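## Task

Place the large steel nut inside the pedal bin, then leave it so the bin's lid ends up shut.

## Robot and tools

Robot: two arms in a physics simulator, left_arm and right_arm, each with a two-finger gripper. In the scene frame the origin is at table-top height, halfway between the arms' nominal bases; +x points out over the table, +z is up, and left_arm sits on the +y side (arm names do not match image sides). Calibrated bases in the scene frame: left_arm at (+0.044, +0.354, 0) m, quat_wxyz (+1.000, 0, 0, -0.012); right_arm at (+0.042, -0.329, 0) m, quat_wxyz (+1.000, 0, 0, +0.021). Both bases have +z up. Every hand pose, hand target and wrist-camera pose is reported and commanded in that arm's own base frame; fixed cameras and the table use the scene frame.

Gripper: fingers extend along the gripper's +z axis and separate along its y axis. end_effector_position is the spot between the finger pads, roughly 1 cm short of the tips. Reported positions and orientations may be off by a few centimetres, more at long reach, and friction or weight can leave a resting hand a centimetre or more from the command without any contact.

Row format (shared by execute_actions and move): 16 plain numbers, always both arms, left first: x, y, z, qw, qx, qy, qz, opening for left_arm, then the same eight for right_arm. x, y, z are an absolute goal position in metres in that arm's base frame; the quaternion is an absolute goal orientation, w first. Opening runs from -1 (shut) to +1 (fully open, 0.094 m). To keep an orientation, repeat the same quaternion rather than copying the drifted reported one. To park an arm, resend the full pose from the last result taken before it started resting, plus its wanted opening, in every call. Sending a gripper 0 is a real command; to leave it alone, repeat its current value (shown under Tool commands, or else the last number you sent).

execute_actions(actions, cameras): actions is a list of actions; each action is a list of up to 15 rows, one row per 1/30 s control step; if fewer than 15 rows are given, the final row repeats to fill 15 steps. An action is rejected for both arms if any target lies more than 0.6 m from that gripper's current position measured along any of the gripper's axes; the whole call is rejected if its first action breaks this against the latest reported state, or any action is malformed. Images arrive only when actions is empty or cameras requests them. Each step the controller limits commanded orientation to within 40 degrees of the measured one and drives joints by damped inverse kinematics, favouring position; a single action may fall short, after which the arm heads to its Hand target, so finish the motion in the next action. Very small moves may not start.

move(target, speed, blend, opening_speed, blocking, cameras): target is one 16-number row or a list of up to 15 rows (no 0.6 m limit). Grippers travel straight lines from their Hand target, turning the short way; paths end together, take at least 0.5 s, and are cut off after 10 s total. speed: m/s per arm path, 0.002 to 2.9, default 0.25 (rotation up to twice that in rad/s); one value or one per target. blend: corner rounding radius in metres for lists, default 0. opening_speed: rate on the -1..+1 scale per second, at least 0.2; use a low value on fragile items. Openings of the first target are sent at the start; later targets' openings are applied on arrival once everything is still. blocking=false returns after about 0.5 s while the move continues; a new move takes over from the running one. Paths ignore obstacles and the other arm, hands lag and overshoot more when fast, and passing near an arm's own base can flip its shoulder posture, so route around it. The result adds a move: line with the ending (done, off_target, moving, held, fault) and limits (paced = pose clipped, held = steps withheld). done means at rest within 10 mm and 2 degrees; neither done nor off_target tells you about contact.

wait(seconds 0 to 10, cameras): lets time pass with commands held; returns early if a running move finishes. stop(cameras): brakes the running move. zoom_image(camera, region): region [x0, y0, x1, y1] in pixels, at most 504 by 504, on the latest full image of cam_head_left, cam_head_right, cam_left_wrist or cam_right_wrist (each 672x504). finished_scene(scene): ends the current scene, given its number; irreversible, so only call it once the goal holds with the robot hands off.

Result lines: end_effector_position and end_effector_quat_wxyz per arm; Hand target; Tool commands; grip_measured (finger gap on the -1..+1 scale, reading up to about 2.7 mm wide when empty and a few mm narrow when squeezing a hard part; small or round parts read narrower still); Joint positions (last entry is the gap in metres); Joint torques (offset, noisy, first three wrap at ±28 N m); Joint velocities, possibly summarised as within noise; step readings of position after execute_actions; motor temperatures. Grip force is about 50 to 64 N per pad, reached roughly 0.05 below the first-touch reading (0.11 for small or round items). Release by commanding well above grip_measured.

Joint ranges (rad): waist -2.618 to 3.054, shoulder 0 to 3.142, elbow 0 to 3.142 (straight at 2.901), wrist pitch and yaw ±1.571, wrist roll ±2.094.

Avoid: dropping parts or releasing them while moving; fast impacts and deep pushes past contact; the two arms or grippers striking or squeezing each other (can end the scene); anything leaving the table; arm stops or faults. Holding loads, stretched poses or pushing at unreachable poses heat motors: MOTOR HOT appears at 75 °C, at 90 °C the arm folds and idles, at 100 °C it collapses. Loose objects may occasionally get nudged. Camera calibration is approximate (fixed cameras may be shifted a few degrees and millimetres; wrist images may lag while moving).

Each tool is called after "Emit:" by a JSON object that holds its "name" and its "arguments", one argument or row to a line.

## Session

Emit:
{"name": "execute_actions", "arguments": {
  "actions": []
}}

Emit:
{"name": "zoom_image", "arguments": {
  "camera": "cam_head_left",
  "region": [180, 60, 480, 285]
}}

Scene clock: 0.00 s.
left_arm: end_effector_position=(+0.4145, +0.0118, +0.1435) grip_measured=+1.000 end_effector_quat_wxyz=(+0.633, -0.030, +0.773, -0.003) | right_arm: end_effector_position=(+0.4025, +0.0283, +0.1147) grip_measured=+1.000 end_effector_quat_wxyz=(+0.608, -0.038, +0.792, +0.047)
Joint positions: left_arm=[0.021 1.512 0.422 0.892 -0.013 -0.047 0.094] | right_arm=[0.025 1.552 0.372 0.919 -0.096 0.003 0.094]
Joint velocities: within noise
Joint torques (N m): no reading
Motor temperatures (°C): left_arm=[22 23 23 21 23 21 22] | right_arm=[21 22 23 21 19 22 23]
Heat: left arm: 23 °C; right arm: 23 °C.
Hand target: left_arm +0.4155, +0.0119, +0.1473; +0.637, -0.030, +0.771, -0.003 | right_arm +0.4049, +0.0285, +0.1226; +0.616, -0.039, +0.785, +0.047
Tool commands: left_gripper/opening=+1.0 right_gripper/opening=+1.0
camera_calibration:
cam_left_wrist: T_world_to_cam=[[0.0475217, -0.99587, 0.0773639, -0.02181], [-0.488628, -0.0907286, -0.867762, 0.364576], [0.871197, 0.00343539, -0.490922, -0.184696], [0, 0, 0, 1]] pos_world=[0.340085, 0.011992, 0.227381]
cam_right_wrist: T_world_to_cam=[[0.0828455, -0.996547, -0.00560154, -0.0100078], [-0.533133, -0.0395704, -0.845106, 0.350443], [0.841965, 0.0729996, -0.53457, -0.173487], [0, 0, 0, 1]] pos_world=[0.333732, 0.0165584, 0.203364]

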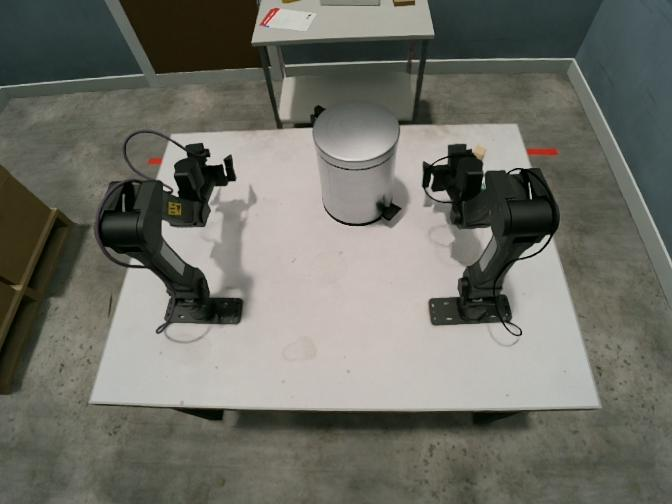

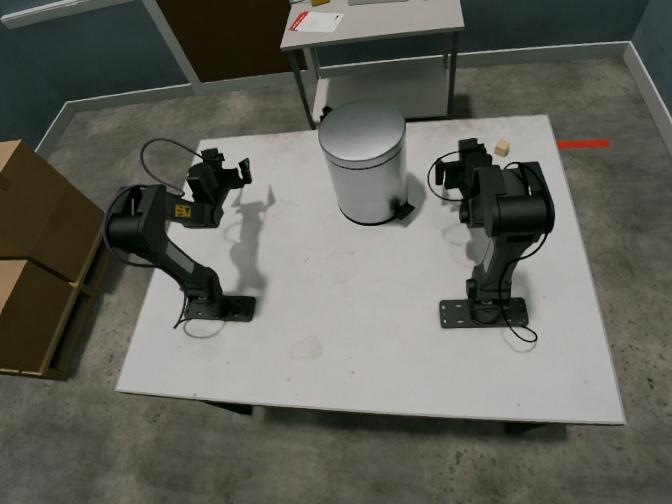

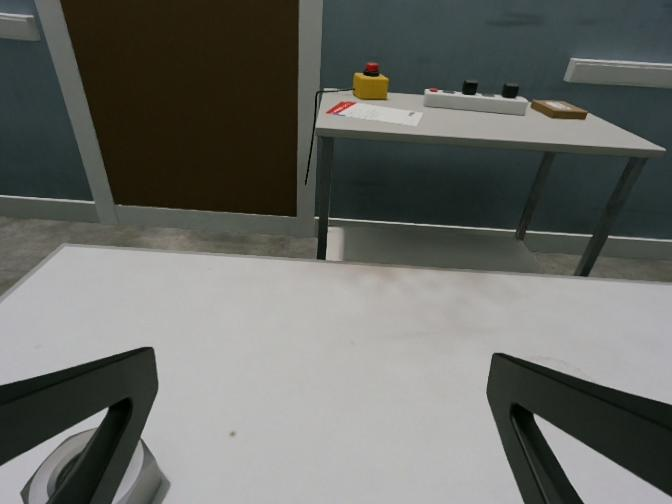

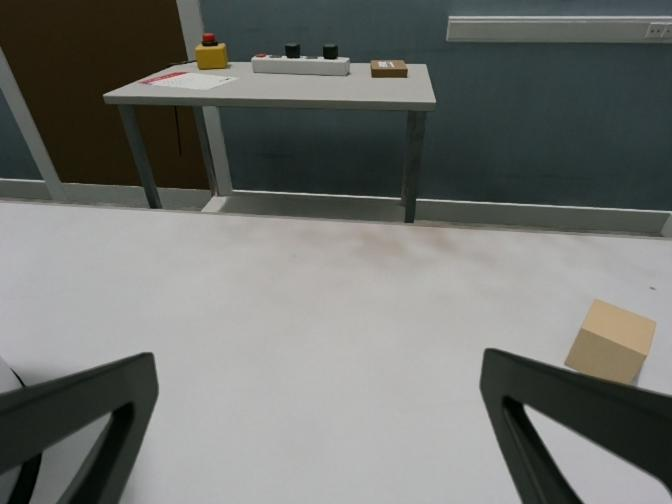

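Scaled by 1.680.

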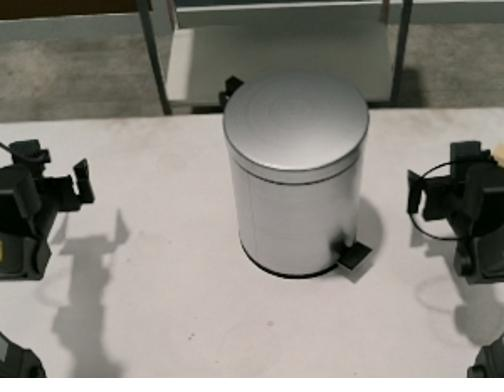

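Emit:
{"name": "move", "arguments": {
  "target": [0.41,0.10,0.19,0.1,0,0.995,0,1,0.21,0.134,0.18,0.328,-0.263,0.902,0.096,-1],
  "speed": 0.35,
  "cameras": ["all"]
}}

Scene clock: 19.97 s.
left_arm: end_effector_position=(+0.4081, +0.0965, +0.1903) grip_measured=+1.000 end_effector_quat_wxyz=(+0.103, -0.002, +0.995, -0.001) | right_arm: end_effector_position=(+0.2071, +0.1326, +0.1692) grip_measured=-0.995 end_effector_quat_wxyz=(+0.317, -0.265, +0.906, +0.096)
Joint positions: left_arm=[0.253 1.997 2.057 -1.43 0.054 0.243 0.094] | right_arm=[0.555 0.838 0.791 -0.85 -0.014 -0.01 0]
Joint torques (N m): left_arm=[0.46 -8.96 7.66 0.58 0.02 0.12] | right_arm=[0.4 -0.85 7.73 1.31 0.08 0.05]
Heat: left arm: 25 °C; right arm: 24 °C.
Hand target: left_arm +0.4099, +0.0999, +0.1899; +0.100, +0.000, +0.995, +0.000 | right_arm +0.2098, +0.1339, +0.1799; +0.328, -0.263, +0.902, +0.096
Off the commanded pose: left_arm 0.004 m, 0 deg | right_arm 0.011 m, 1 deg.
move: off_target (right_arm)
camera_calibration:
cam_left_wrist: T_world_to_cam=[[0.0375513, -0.999224, 0.0118998, 0.0759941], [-0.993432, -0.0360402, 0.108604, 0.424655], [-0.108091, -0.0158998, -0.994014, 0.34067], [0, 0, 0, 1]] pos_world=[0.455835, 0.0966564, 0.291608]
cam_right_wrist: T_world_to_cam=[[0.52873, -0.848124, 0.0336035, -0.00827369], [-0.78428, -0.503302, -0.362756, 0.328349], [0.324575, 0.165446, -0.931278, 0.174542], [0, 0, 0, 1]] pos_world=[0.20524, 0.129364, 0.281936]

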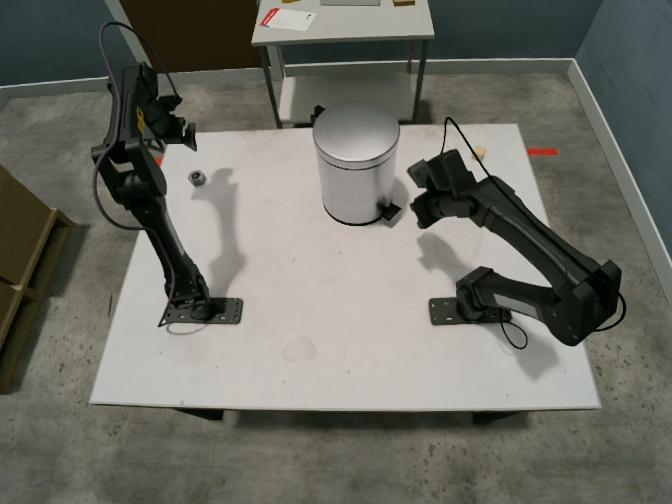

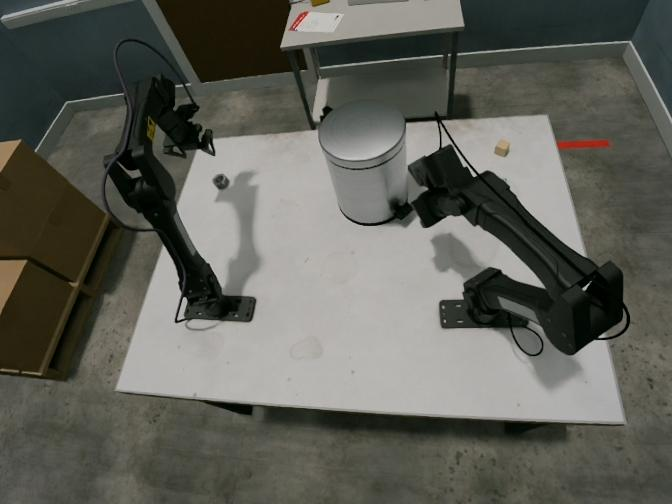

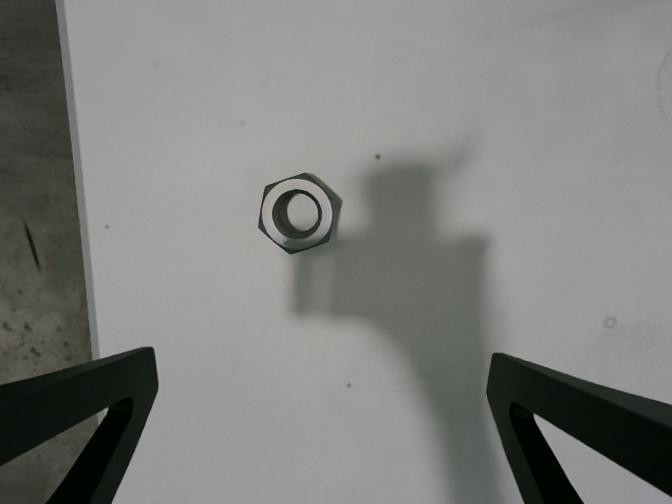

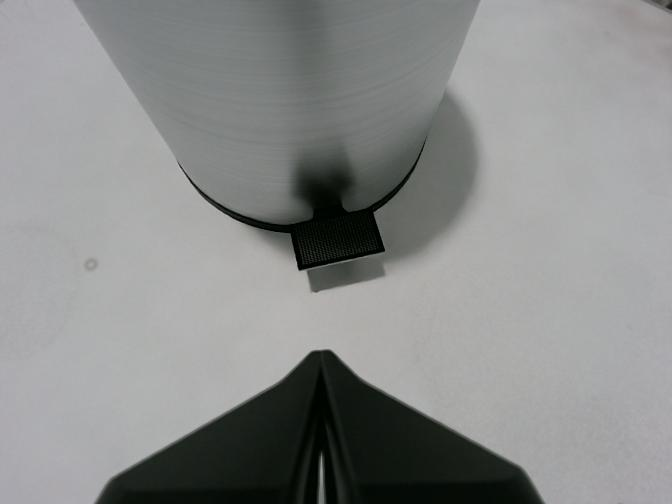

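Emit:
{"name": "move", "arguments": {
  "target": [
    [0.453,0.119,0.07,0,0.105,0.995,0,0.7,0.255,0.152,0.15,0.328,-0.263,0.902,0.096,-1],
    [0.453,0.119,0.02,0,0.105,0.995,0,0.7,0.255,0.152,0.15,0.328,-0.263,0.902,0.096,-1]
  ],
  "speed": [0.2,0.1],
  "cameras": ["cam_left_wrist","cam_right_wrist"]
}}

Scene clock: 34.40 s.
left_arm: end_effector_position=(+0.4531, +0.1178, +0.0312) grip_measured=+0.703 end_effector_quat_wxyz=(+0.005, +0.100, +0.995, +0.001) | right_arm: end_effector_position=(+0.2529, +0.1509, +0.1497) grip_measured=-0.995 end_effector_quat_wxyz=(+0.323, -0.262, +0.905, +0.092)
Joint positions: left_arm=[0.253 2.397 2.085 -1.249 0.001 0.454 0.08] | right_arm=[0.519 1.034 0.781 -0.632 -0.027 -0.036 0]
Joint torques (N m): left_arm=[0.16 -12.15 4.62 0.54 0 0.13] | right_arm=[-0.44 -2.4 5.26 1.53 -0.12 -0.06]
Heat: left arm: 25 °C; right arm: 25 °C.
Hand target: left_arm +0.4528, +0.1188, +0.0201; +0.000, +0.105, +0.994, +0.000 | right_arm +0.2550, +0.1520, +0.1500; +0.328, -0.263, +0.902, +0.096
Off the commanded pose: left_arm 0.011 m, 1 deg | right_arm 0.002 m, 1 deg.
move: off_target (left_arm)
camera_calibration:
cam_left_wrist: T_world_to_cam=[[-0.166268, -0.986079, -0.00180487, 0.188705], [-0.940455, 0.158025, 0.300952, 0.434495], [-0.296478, 0.0517363, -0.953637, 0.263863], [0, 0, 0, 1]] pos_world=[0.518229, 0.103766, 0.121208]
cam_right_wrist: T_world_to_cam=[[0.520782, -0.852722, 0.0406426, -0.0146581], [-0.783696, -0.49642, -0.373346, 0.366732], [0.338536, 0.16258, -0.926802, 0.134696], [0, 0, 0, 1]] pos_world=[0.249441, 0.147655, 0.26235]
Images, in order (width x height): cam_left_wrist 672x504, cam_right_wrist 672x504.

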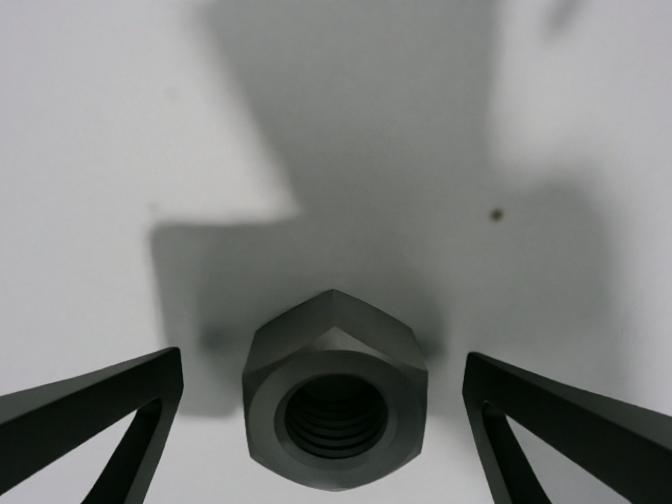

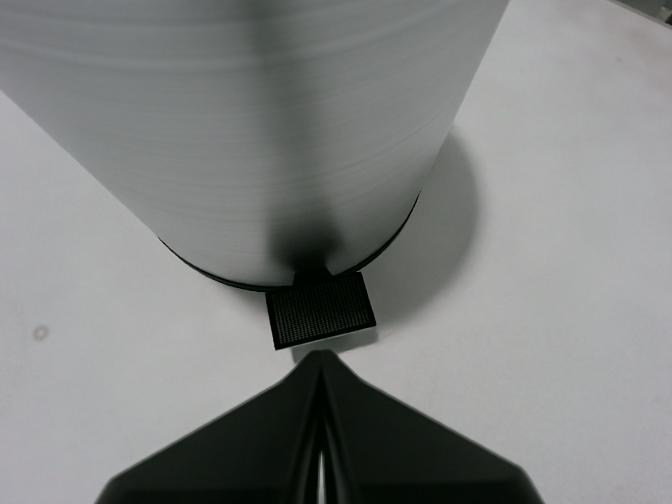

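Emit:
{"name": "move", "arguments": {
  "target": [
    [0.454,0.1205,0.01,0,0.105,0.995,0,0.7,0.255,0.152,0.15,0.328,-0.263,0.902,0.096,-1],
    [0.454,0.1205,0.01,0,0.105,0.995,0,-0.6,0.255,0.152,0.15,0.328,-0.263,0.902,0.096,-1]
  ],
  "speed": 0.1,
  "opening_speed": 0.7,
  "cameras": ["cam_left_wrist"]
}}

Scene clock: 43.27 s.
left_arm: end_effector_position=(+0.4555, +0.1184, +0.0239) grip_measured=-0.036 end_effector_quat_wxyz=(+0.008, +0.102, +0.995, +0.003) | right_arm: end_effector_position=(+0.2529, +0.1510, +0.1498) grip_measured=-0.995 end_effector_quat_wxyz=(+0.323, -0.262, +0.905, +0.093)
Joint positions: left_arm=[0.253 2.404 2.069 -1.218 0.001 0.457 0.045] | right_arm=[0.519 1.034 0.781 -0.632 -0.027 -0.036 0]
Joint torques (N m): left_arm=[0.32 -11.79 4.48 0.54 0.01 0.13] | right_arm=[-0.4 -2.4 5.22 1.52 -0.12 -0.05]
Heat: left arm: 26 °C; right arm: 25 °C.
Hand target: left_arm +0.4536, +0.1203, +0.0102; +0.000, +0.105, +0.994, +0.000 | right_arm +0.2549, +0.1520, +0.1500; +0.328, -0.263, +0.902, +0.096
Off the commanded pose: left_arm 0.014 m, 1 deg | right_arm 0.002 m, 1 deg.
move: off_target (left_arm); target 2's new opening was sent with left_arm's hand 0.014 m and 1 deg from that target
camera_calibration:
cam_left_wrist: T_world_to_cam=[[-0.169214, -0.985568, -0.00469431, 0.191097], [-0.941964, 0.160323, 0.294958, 0.439449], [-0.289949, 0.054333, -0.955499, 0.254351], [0, 0, 0, 1]] pos_world=[0.52003, 0.104066, 0.11431]
Images, in order (width x height): cam_left_wrist 672x504.

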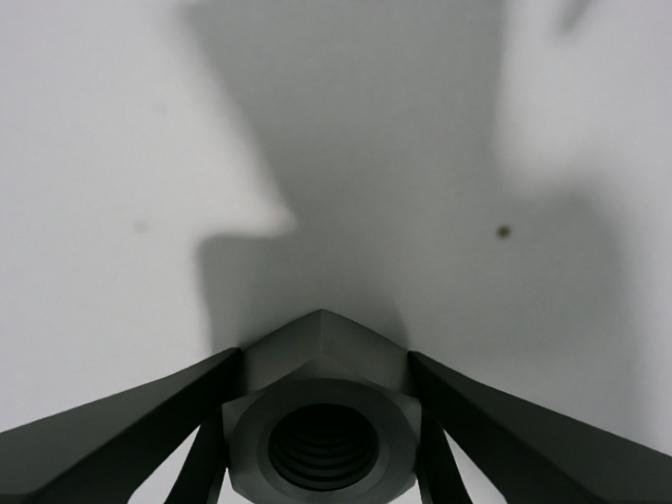

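Emit:
{"name": "move", "arguments": {
  "target": [
    [0.44,0.115,0.12,0,0.105,0.995,0,-0.6,0.255,0.152,0.15,0.328,-0.263,0.902,0.096,-1],
    [0.33,-0.02,0.36,0.38,0,0.925,0,-0.6,0.255,0.152,0.15,0.328,-0.263,0.902,0.096,-1],
    [0.22,-0.27,0.4,0.351,0.403,0.827,-0.171,-0.6,0.255,0.152,0.15,0.328,-0.263,0.902,0.096,-1]
  ],
  "speed": 0.25,
  "blend": 0.03
}}

Emit:
{"name": "move", "arguments": {
  "target": [
    [0.22,-0.27,0.4,0.351,0.403,0.827,-0.171,-0.6,0.278,0.165,0.09,0.328,-0.263,0.902,0.096,-1],
    [0.22,-0.27,0.4,0.351,0.403,0.827,-0.171,-0.6,0.278,0.165,0.02,0.328,-0.263,0.902,0.096,-1]
  ],
  "speed": [0.12,0.05],
  "cameras": ["all"]
}}

Scene clock: 67.87 s.
left_arm: end_effector_position=(+0.2197, -0.2664, +0.3854) grip_measured=-0.036 end_effector_quat_wxyz=(+0.331, +0.401, +0.839, -0.161) | right_arm: end_effector_position=(+0.2529, +0.1510, +0.1498) grip_measured=-0.995 end_effector_quat_wxyz=(+0.323, -0.262, +0.905, +0.093)
Joint positions: left_arm=[-0.877 1.508 2.089 -1.398 0.014 0.009 0.045] | right_arm=[0.519 1.034 0.781 -0.632 -0.027 -0.036 0]
Joint torques (N m): left_arm=[-0.42 -5.05 7.51 1.7 0.07 0.12] | right_arm=[-0.4 -2.43 5.26 1.52 -0.13 -0.06]
Motor temperatures (°C): left_arm=[22 28 24 23 23 21 23] | right_arm=[21 22 25 24 19 22 23]
Heat: left arm: 28 °C; right arm: 25 °C.
Hand target: left_arm +0.2197, -0.2696, +0.3998; +0.351, +0.403, +0.827, -0.171 | right_arm +0.2549, +0.1520, +0.1500; +0.328, -0.263, +0.902, +0.096
Off the commanded pose: left_arm 0.015 m, 3 deg | right_arm 0.002 m, 1 deg.
move: off_target (left_arm)

Scene clock: 70.27 s.
left_arm: end_effector_position=(+0.2196, -0.2662, +0.3852) grip_measured=-0.036 end_effector_quat_wxyz=(+0.330, +0.401, +0.839, -0.160) | right_arm: end_effector_position=(+0.2728, +0.1630, +0.0239) grip_measured=-0.995 end_effector_quat_wxyz=(+0.318, -0.263, +0.906, +0.094)
Joint positions: left_arm=[-0.877 1.508 2.089 -1.399 0.014 0.009 0.045] | right_arm=[0.517 1.369 0.445 0.029 -0.032 -0.036 0]
Joint torques (N m): left_arm=[-0.35 -5 7.53 1.7 0.07 0.11] | right_arm=[-0.31 -1.8 3.84 1.93 -0.07 -0.05]
Heat: left arm: 27 °C; right arm: 25 °C.
Hand target: left_arm +0.2197, -0.2696, +0.3998; +0.351, +0.403, +0.827, -0.171 | right_arm +0.2775, +0.1647, +0.0203; +0.327, -0.263, +0.903, +0.096
Off the commanded pose: left_arm 0.015 m, 3 deg | right_arm 0.007 m, 1 deg.
move: off_target (left_arm)
camera_calibration:
cam_left_wrist: T_world_to_cam=[[-0.76342, -0.645257, 0.0288598, -0.0180143], [-0.594386, 0.684343, -0.422351, 0.511832], [0.252775, -0.339585, -0.905973, 0.308988], [0, 0, 0, 1]] pos_world=[0.212369, -0.256965, 0.496627]
cam_right_wrist: T_world_to_cam=[[0.523519, -0.851247, 0.0361493, -0.010493], [-0.78628, -0.499035, -0.364317, 0.342274], [0.328164, 0.162303, -0.930573, 0.0124266], [0, 0, 0, 1]] pos_world=[0.270538, 0.159858, 0.136639]

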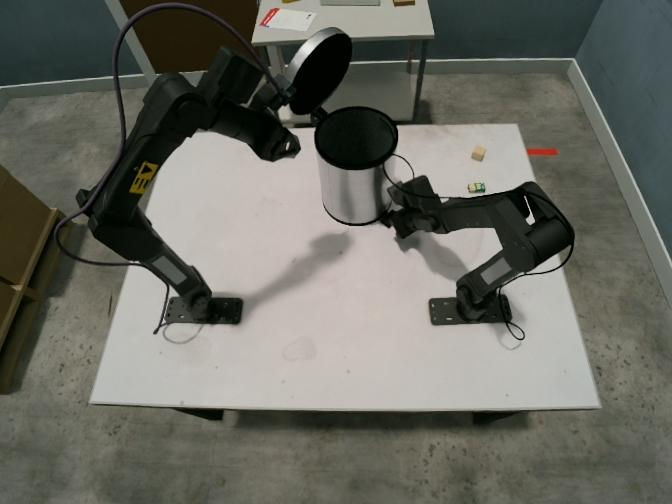

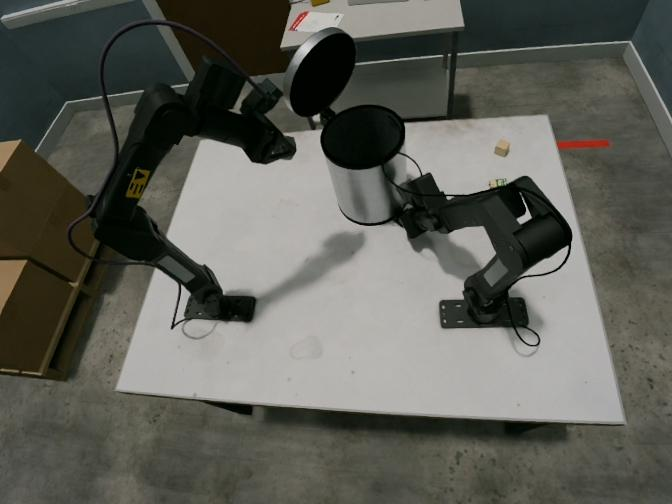

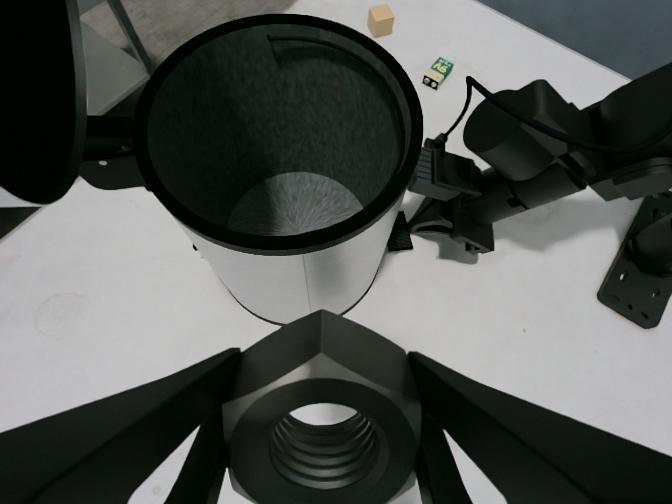

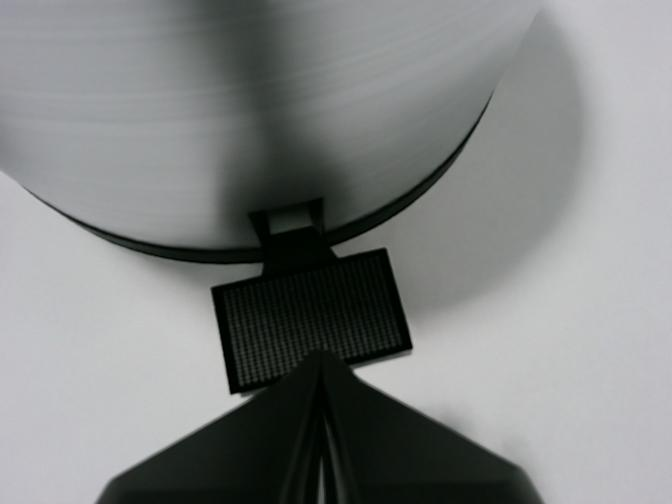

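Emit:
{"name": "move", "arguments": {
  "target": [
    [0.36,-0.387,0.36,0.351,0.403,0.827,-0.171,-0.6,0.278,0.165,0.02,0.328,-0.263,0.902,0.096,-1],
    [0.365,-0.394,0.25,0.18,0.399,0.9,-0.08,-0.6,0.278,0.165,0.02,0.328,-0.263,0.902,0.096,-1]
  ],
  "speed": 0.2,
  "cameras": ["cam_head_left","cam_head_right","cam_left_wrist"]
}}

Scene clock: 83.40 s.
left_arm: end_effector_position=(+0.3634, -0.3891, +0.2413) grip_measured=-0.036 end_effector_quat_wxyz=(+0.234, +0.394, +0.883, -0.104) | right_arm: end_effector_position=(+0.2729, +0.1631, +0.0239) grip_measured=-0.995 end_effector_quat_wxyz=(+0.318, -0.263, +0.906, +0.094)
Joint positions: left_arm=[-0.818 2.394 2.835 -1.494 0.01 0.018 0.045] | right_arm=[0.517 1.369 0.445 0.029 -0.032 -0.036 0]
Joint torques (N m): left_arm=[-0.62 -12.88 7.51 1.28 -0.05 -0.06] | right_arm=[-0.29 -1.78 3.86 1.94 -0.06 -0.06]
Heat: left arm: 26 °C; right arm: 26 °C.
Hand target: left_arm +0.3644, -0.3934, +0.2496; +0.249, +0.390, +0.880, -0.110 | right_arm +0.2776, +0.1647, +0.0204; +0.327, -0.263, +0.902, +0.096
Off the commanded pose: left_arm 0.010 m, 7 deg | right_arm 0.007 m, 1 deg.
elbow stopped short (left arm): the move would have taken joint 3 (elbow) straighter than the controller allows.
move: off_target (left_arm)
camera_calibration:
cam_left_wrist: T_world_to_cam=[[-0.724086, -0.689463, 0.0184463, -0.0123811], [-0.678178, 0.706854, -0.201077, 0.606447], [0.125597, -0.158107, -0.979402, 0.235055], [0, 0, 0, 1]] pos_world=[0.372792, -0.400042, 0.352385]
Images, in order (width x height): cam_head_left 672x504, cam_head_right 672x504, cam_left_wrist 672x504.

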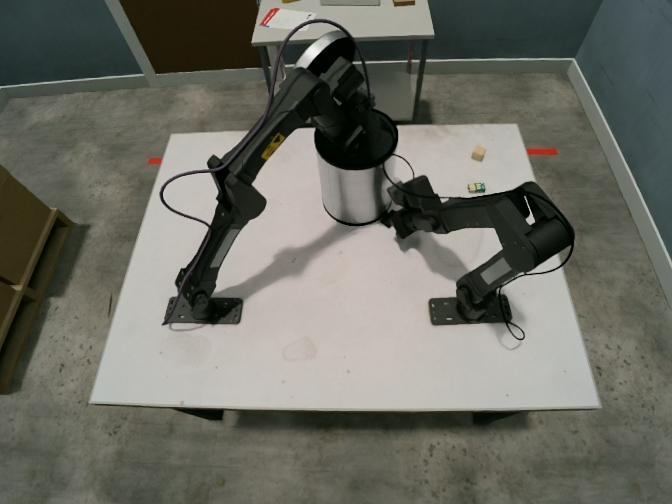

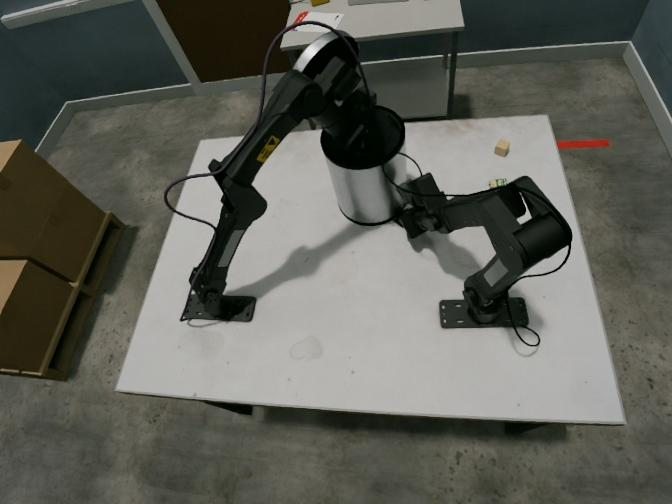

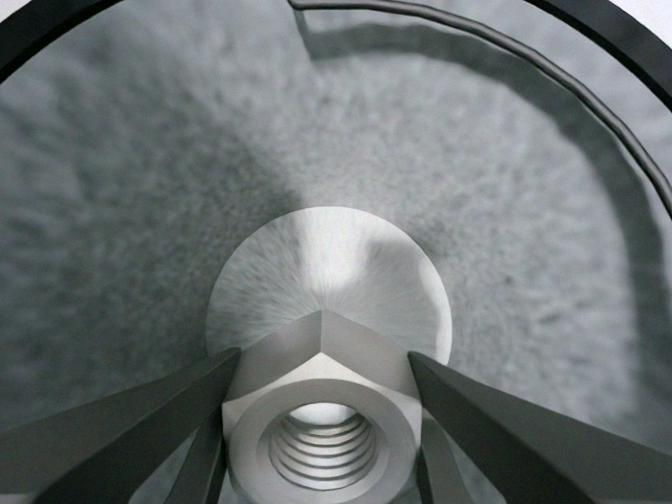

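Emit:
{"name": "move", "arguments": {
  "target": [
    [0.363,-0.391,0.17,0.08,0.399,0.91,-0.035,-0.6,0.278,0.165,0.02,0.328,-0.263,0.902,0.096,-1],
    [0.361,-0.389,0.088,0,0.399,0.917,0,-0.6,0.278,0.165,0.02,0.328,-0.263,0.902,0.096,-1]
  ],
  "speed": [0.15,0.08],
  "cameras": ["cam_head_left","cam_left_wrist"]
}}

Scene clock: 90.73 s.
left_arm: end_effector_position=(+0.3633, -0.3876, +0.0942) grip_measured=-0.036 end_effector_quat_wxyz=(+0.082, +0.398, +0.913, -0.038) | right_arm: end_effector_position=(+0.2729, +0.1631, +0.0239) grip_measured=-0.995 end_effector_quat_wxyz=(+0.318, -0.263, +0.906, +0.094)
Joint positions: left_arm=[-0.818 2.665 2.827 -1.552 0.005 0.004 0.045] | right_arm=[0.517 1.369 0.445 0.029 -0.032 -0.036 0]
Joint torques (N m): left_arm=[-0.73 -14.11 4.98 0.64 -0.04 -0.05] | right_arm=[-0.29 -1.8 3.79 1.94 -0.06 -0.06]
Heat: left arm: 27 °C; right arm: 26 °C.
Hand target: left_arm +0.3605, -0.3885, +0.0876; +0.076, +0.398, +0.914, -0.033 | right_arm +0.2776, +0.1647, +0.0204; +0.327, -0.263, +0.902, +0.096
Off the commanded pose: left_arm 0.007 m, 10 deg | right_arm 0.007 m, 1 deg.
elbow stopped short (left arm): the move would have taken joint 3 (elbow) straighter than the controller allows.
joint sent to its limit (left arm) — joint 4 (wrist pitch), lower limit. The joint targets are off in orientation, not in position.
move: off_target (left_arm)
camera_calibration:
cam_left_wrist: T_world_to_cam=[[-0.710114, -0.703984, 0.0120207, -0.018788], [-0.696492, 0.704853, 0.134463, 0.550049], [-0.103133, 0.0871117, -0.990846, 0.270405], [0, 0, 0, 1]] pos_world=[0.397651, -0.424486, 0.194194]
Images, in order (width x height): cam_head_left 672x504, cam_left_wrist 672x504.

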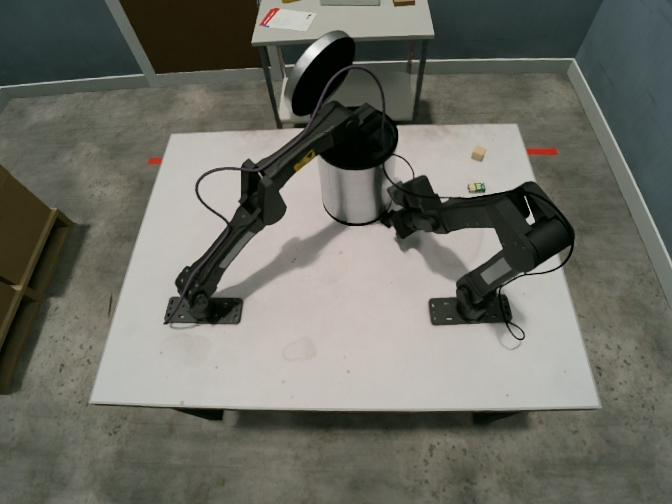

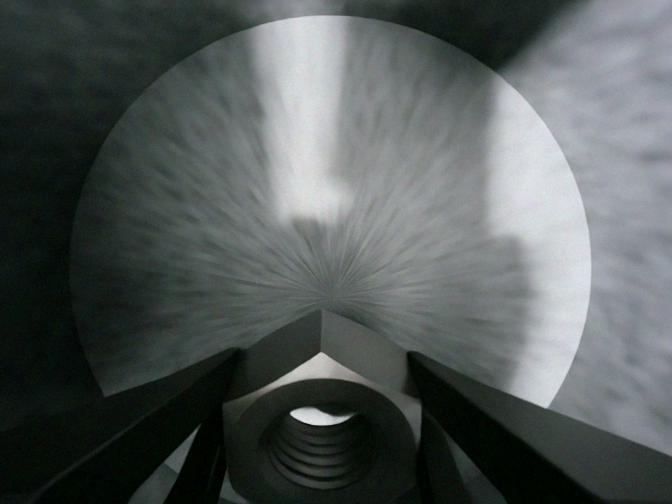

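Emit:
{"name": "move", "arguments": {
  "target": [
    [0.361,-0.389,0.068,0.03,0.399,0.916,-0.013,-0.6,0.278,0.165,0.02,0.328,-0.263,0.902,0.096,-1],
    [0.361,-0.389,0.068,0.03,0.399,0.916,-0.013,0.3,0.278,0.165,0.02,0.328,-0.263,0.902,0.096,-1]
  ],
  "speed": 0.05,
  "opening_speed": 1,
  "cameras": ["cam_left_wrist"]
}}

Scene clock: 100.87 s.
left_arm: end_effector_position=(+0.3626, -0.3867, +0.0762) grip_measured=+0.298 end_effector_quat_wxyz=(+0.066, +0.399, +0.914, -0.031) | right_arm: end_effector_position=(+0.2729, +0.1631, +0.0239) grip_measured=-0.995 end_effector_quat_wxyz=(+0.318, -0.263, +0.906, +0.094)
Joint positions: left_arm=[-0.818 2.7 2.827 -1.552 0.005 0.004 0.061] | right_arm=[0.517 1.369 0.445 0.029 -0.032 -0.036 0]
Joint torques (N m): left_arm=[-0.7 -13.46 5.89 0.58 -0.02 -0.07] | right_arm=[-0.31 -1.77 3.85 1.93 -0.06 -0.06]
Heat: left arm: 28 °C; right arm: 27 °C.
Hand target: left_arm +0.3605, -0.3885, +0.0678; +0.060, +0.399, +0.915, -0.026 | right_arm +0.2775, +0.1647, +0.0204; +0.327, -0.263, +0.903, +0.096
Off the commanded pose: left_arm 0.009 m, 5 deg | right_arm 0.007 m, 1 deg.
joint sent to its limit (left arm) — joint 4 (wrist pitch), lower limit. The joint targets are off in orientation, not in position.
move: off_target (left_arm); target 2's new opening was sent with left_arm's hand 0.009 m and 5 deg from that target
camera_calibration:
cam_left_wrist: T_world_to_cam=[[-0.709544, -0.704579, 0.0107341, -0.0187973], [-0.693188, 0.700648, 0.169065, 0.545783], [-0.126641, 0.112518, -0.985546, 0.270456], [0, 0, 0, 1]] pos_world=[0.399243, -0.426077, 0.174476]
Images, in order (width x height): cam_left_wrist 672x504.

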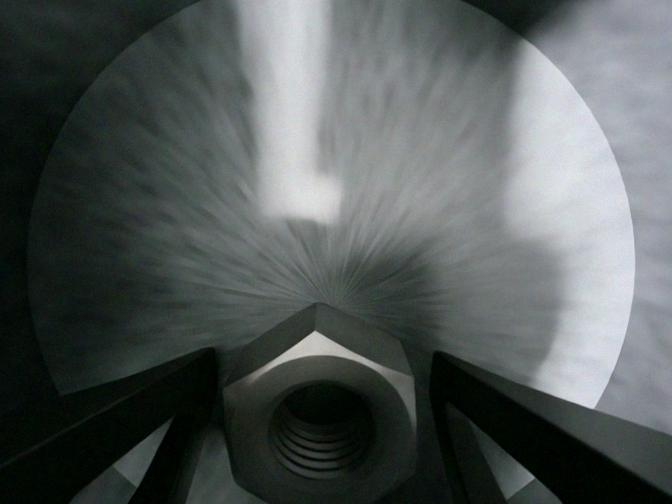

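Released. Exit by reversing.

Emit:
{"name": "move", "arguments": {
  "target": [
    [0.363,-0.391,0.17,0.14,0.397,0.905,-0.06,0.3,0.278,0.165,0.02,0.328,-0.263,0.902,0.096,-1],
    [0.364,-0.391,0.25,0.245,0.39,0.88,-0.11,0.3,0.278,0.165,0.02,0.328,-0.263,0.902,0.096,-1],
    [0.36,-0.387,0.36,0.351,0.403,0.827,-0.171,0.3,0.278,0.165,0.02,0.328,-0.263,0.902,0.096,-1],
    [0.24,-0.27,0.38,0.351,0.403,0.827,-0.171,0.3,0.278,0.165,0.02,0.328,-0.263,0.902,0.096,-1]
  ],
  "speed": [0.12,0.2,0.25,0.3],
  "blend": 0.02
}}

Emit:
{"name": "move", "arguments": {
  "target": [
    [0.24,-0.27,0.38,0.351,0.403,0.827,-0.171,0.3,0.274,0.163,0.085,0.328,-0.263,0.902,0.096,-1],
    [0.24,-0.27,0.38,0.351,0.403,0.827,-0.171,0.3,0.24,0.145,0.14,0.328,-0.263,0.902,0.096,-1]
  ],
  "speed": [0.05,0.2],
  "cameras": ["cam_head_left"]
}}

Scene clock: 111.03 s.
left_arm: end_effector_position=(+0.2396, -0.2649, +0.3824) grip_measured=+0.298 end_effector_quat_wxyz=(+0.352, +0.400, +0.830, -0.168) | right_arm: end_effector_position=(+0.2729, +0.1631, +0.0239) grip_measured=-0.995 end_effector_quat_wxyz=(+0.318, -0.263, +0.906, +0.094)
Joint positions: left_arm=[-0.806 1.482 2.003 -1.292 0.064 0.064 0.061] | right_arm=[0.517 1.369 0.445 0.029 -0.032 -0.036 0]
Joint torques (N m): left_arm=[-0.73 -4.68 4.16 1.73 0.08 0.02] | right_arm=[-0.29 -1.77 3.85 1.93 -0.07 -0.05]
Heat: left arm: 29 °C; right arm: 27 °C.
Hand target: left_arm +0.2400, -0.2700, +0.3800; +0.351, +0.403, +0.828, -0.171 | right_arm +0.2775, +0.1647, +0.0204; +0.327, -0.263, +0.903, +0.096
Off the commanded pose: left_arm 0.006 m, 1 deg | right_arm 0.007 m, 1 deg.
elbow stopped short (left arm): the move would have taken joint 3 (elbow) straighter than the controller allows.
move: done

Scene clock: 113.60 s.
left_arm: end_effector_position=(+0.2397, -0.2650, +0.3825) grip_measured=+0.298 end_effector_quat_wxyz=(+0.352, +0.400, +0.829, -0.169) | right_arm: end_effector_position=(+0.2369, +0.1428, +0.1297) grip_measured=-0.995 end_effector_quat_wxyz=(+0.317, -0.263, +0.906, +0.094)
Joint positions: left_arm=[-0.806 1.482 2.003 -1.291 0.064 0.064 0.061] | right_arm=[0.517 0.966 0.679 -0.611 -0.033 -0.036 0]
Joint torques (N m): left_arm=[-0.7 -4.7 4.19 1.74 0.07 0.02] | right_arm=[0.24 -2.32 7.43 1.27 0 0.01]
Heat: left arm: 28 °C; right arm: 27 °C.
Hand target: left_arm +0.2400, -0.2699, +0.3799; +0.351, +0.403, +0.828, -0.171 | right_arm +0.2399, +0.1450, +0.1399; +0.328, -0.263, +0.902, +0.096
Off the commanded pose: left_arm 0.006 m, 1 deg | right_arm 0.011 m, 1 deg.
move: off_target (right_arm)
Images, in order (width x height): cam_head_left 672x504.

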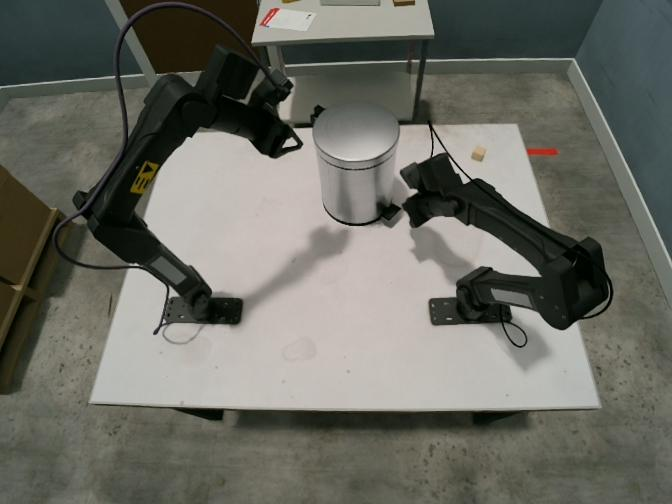

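Emit:
{"name": "finished_scene", "arguments": {
  "scene": 3
}}

The scene is finished: the task was done.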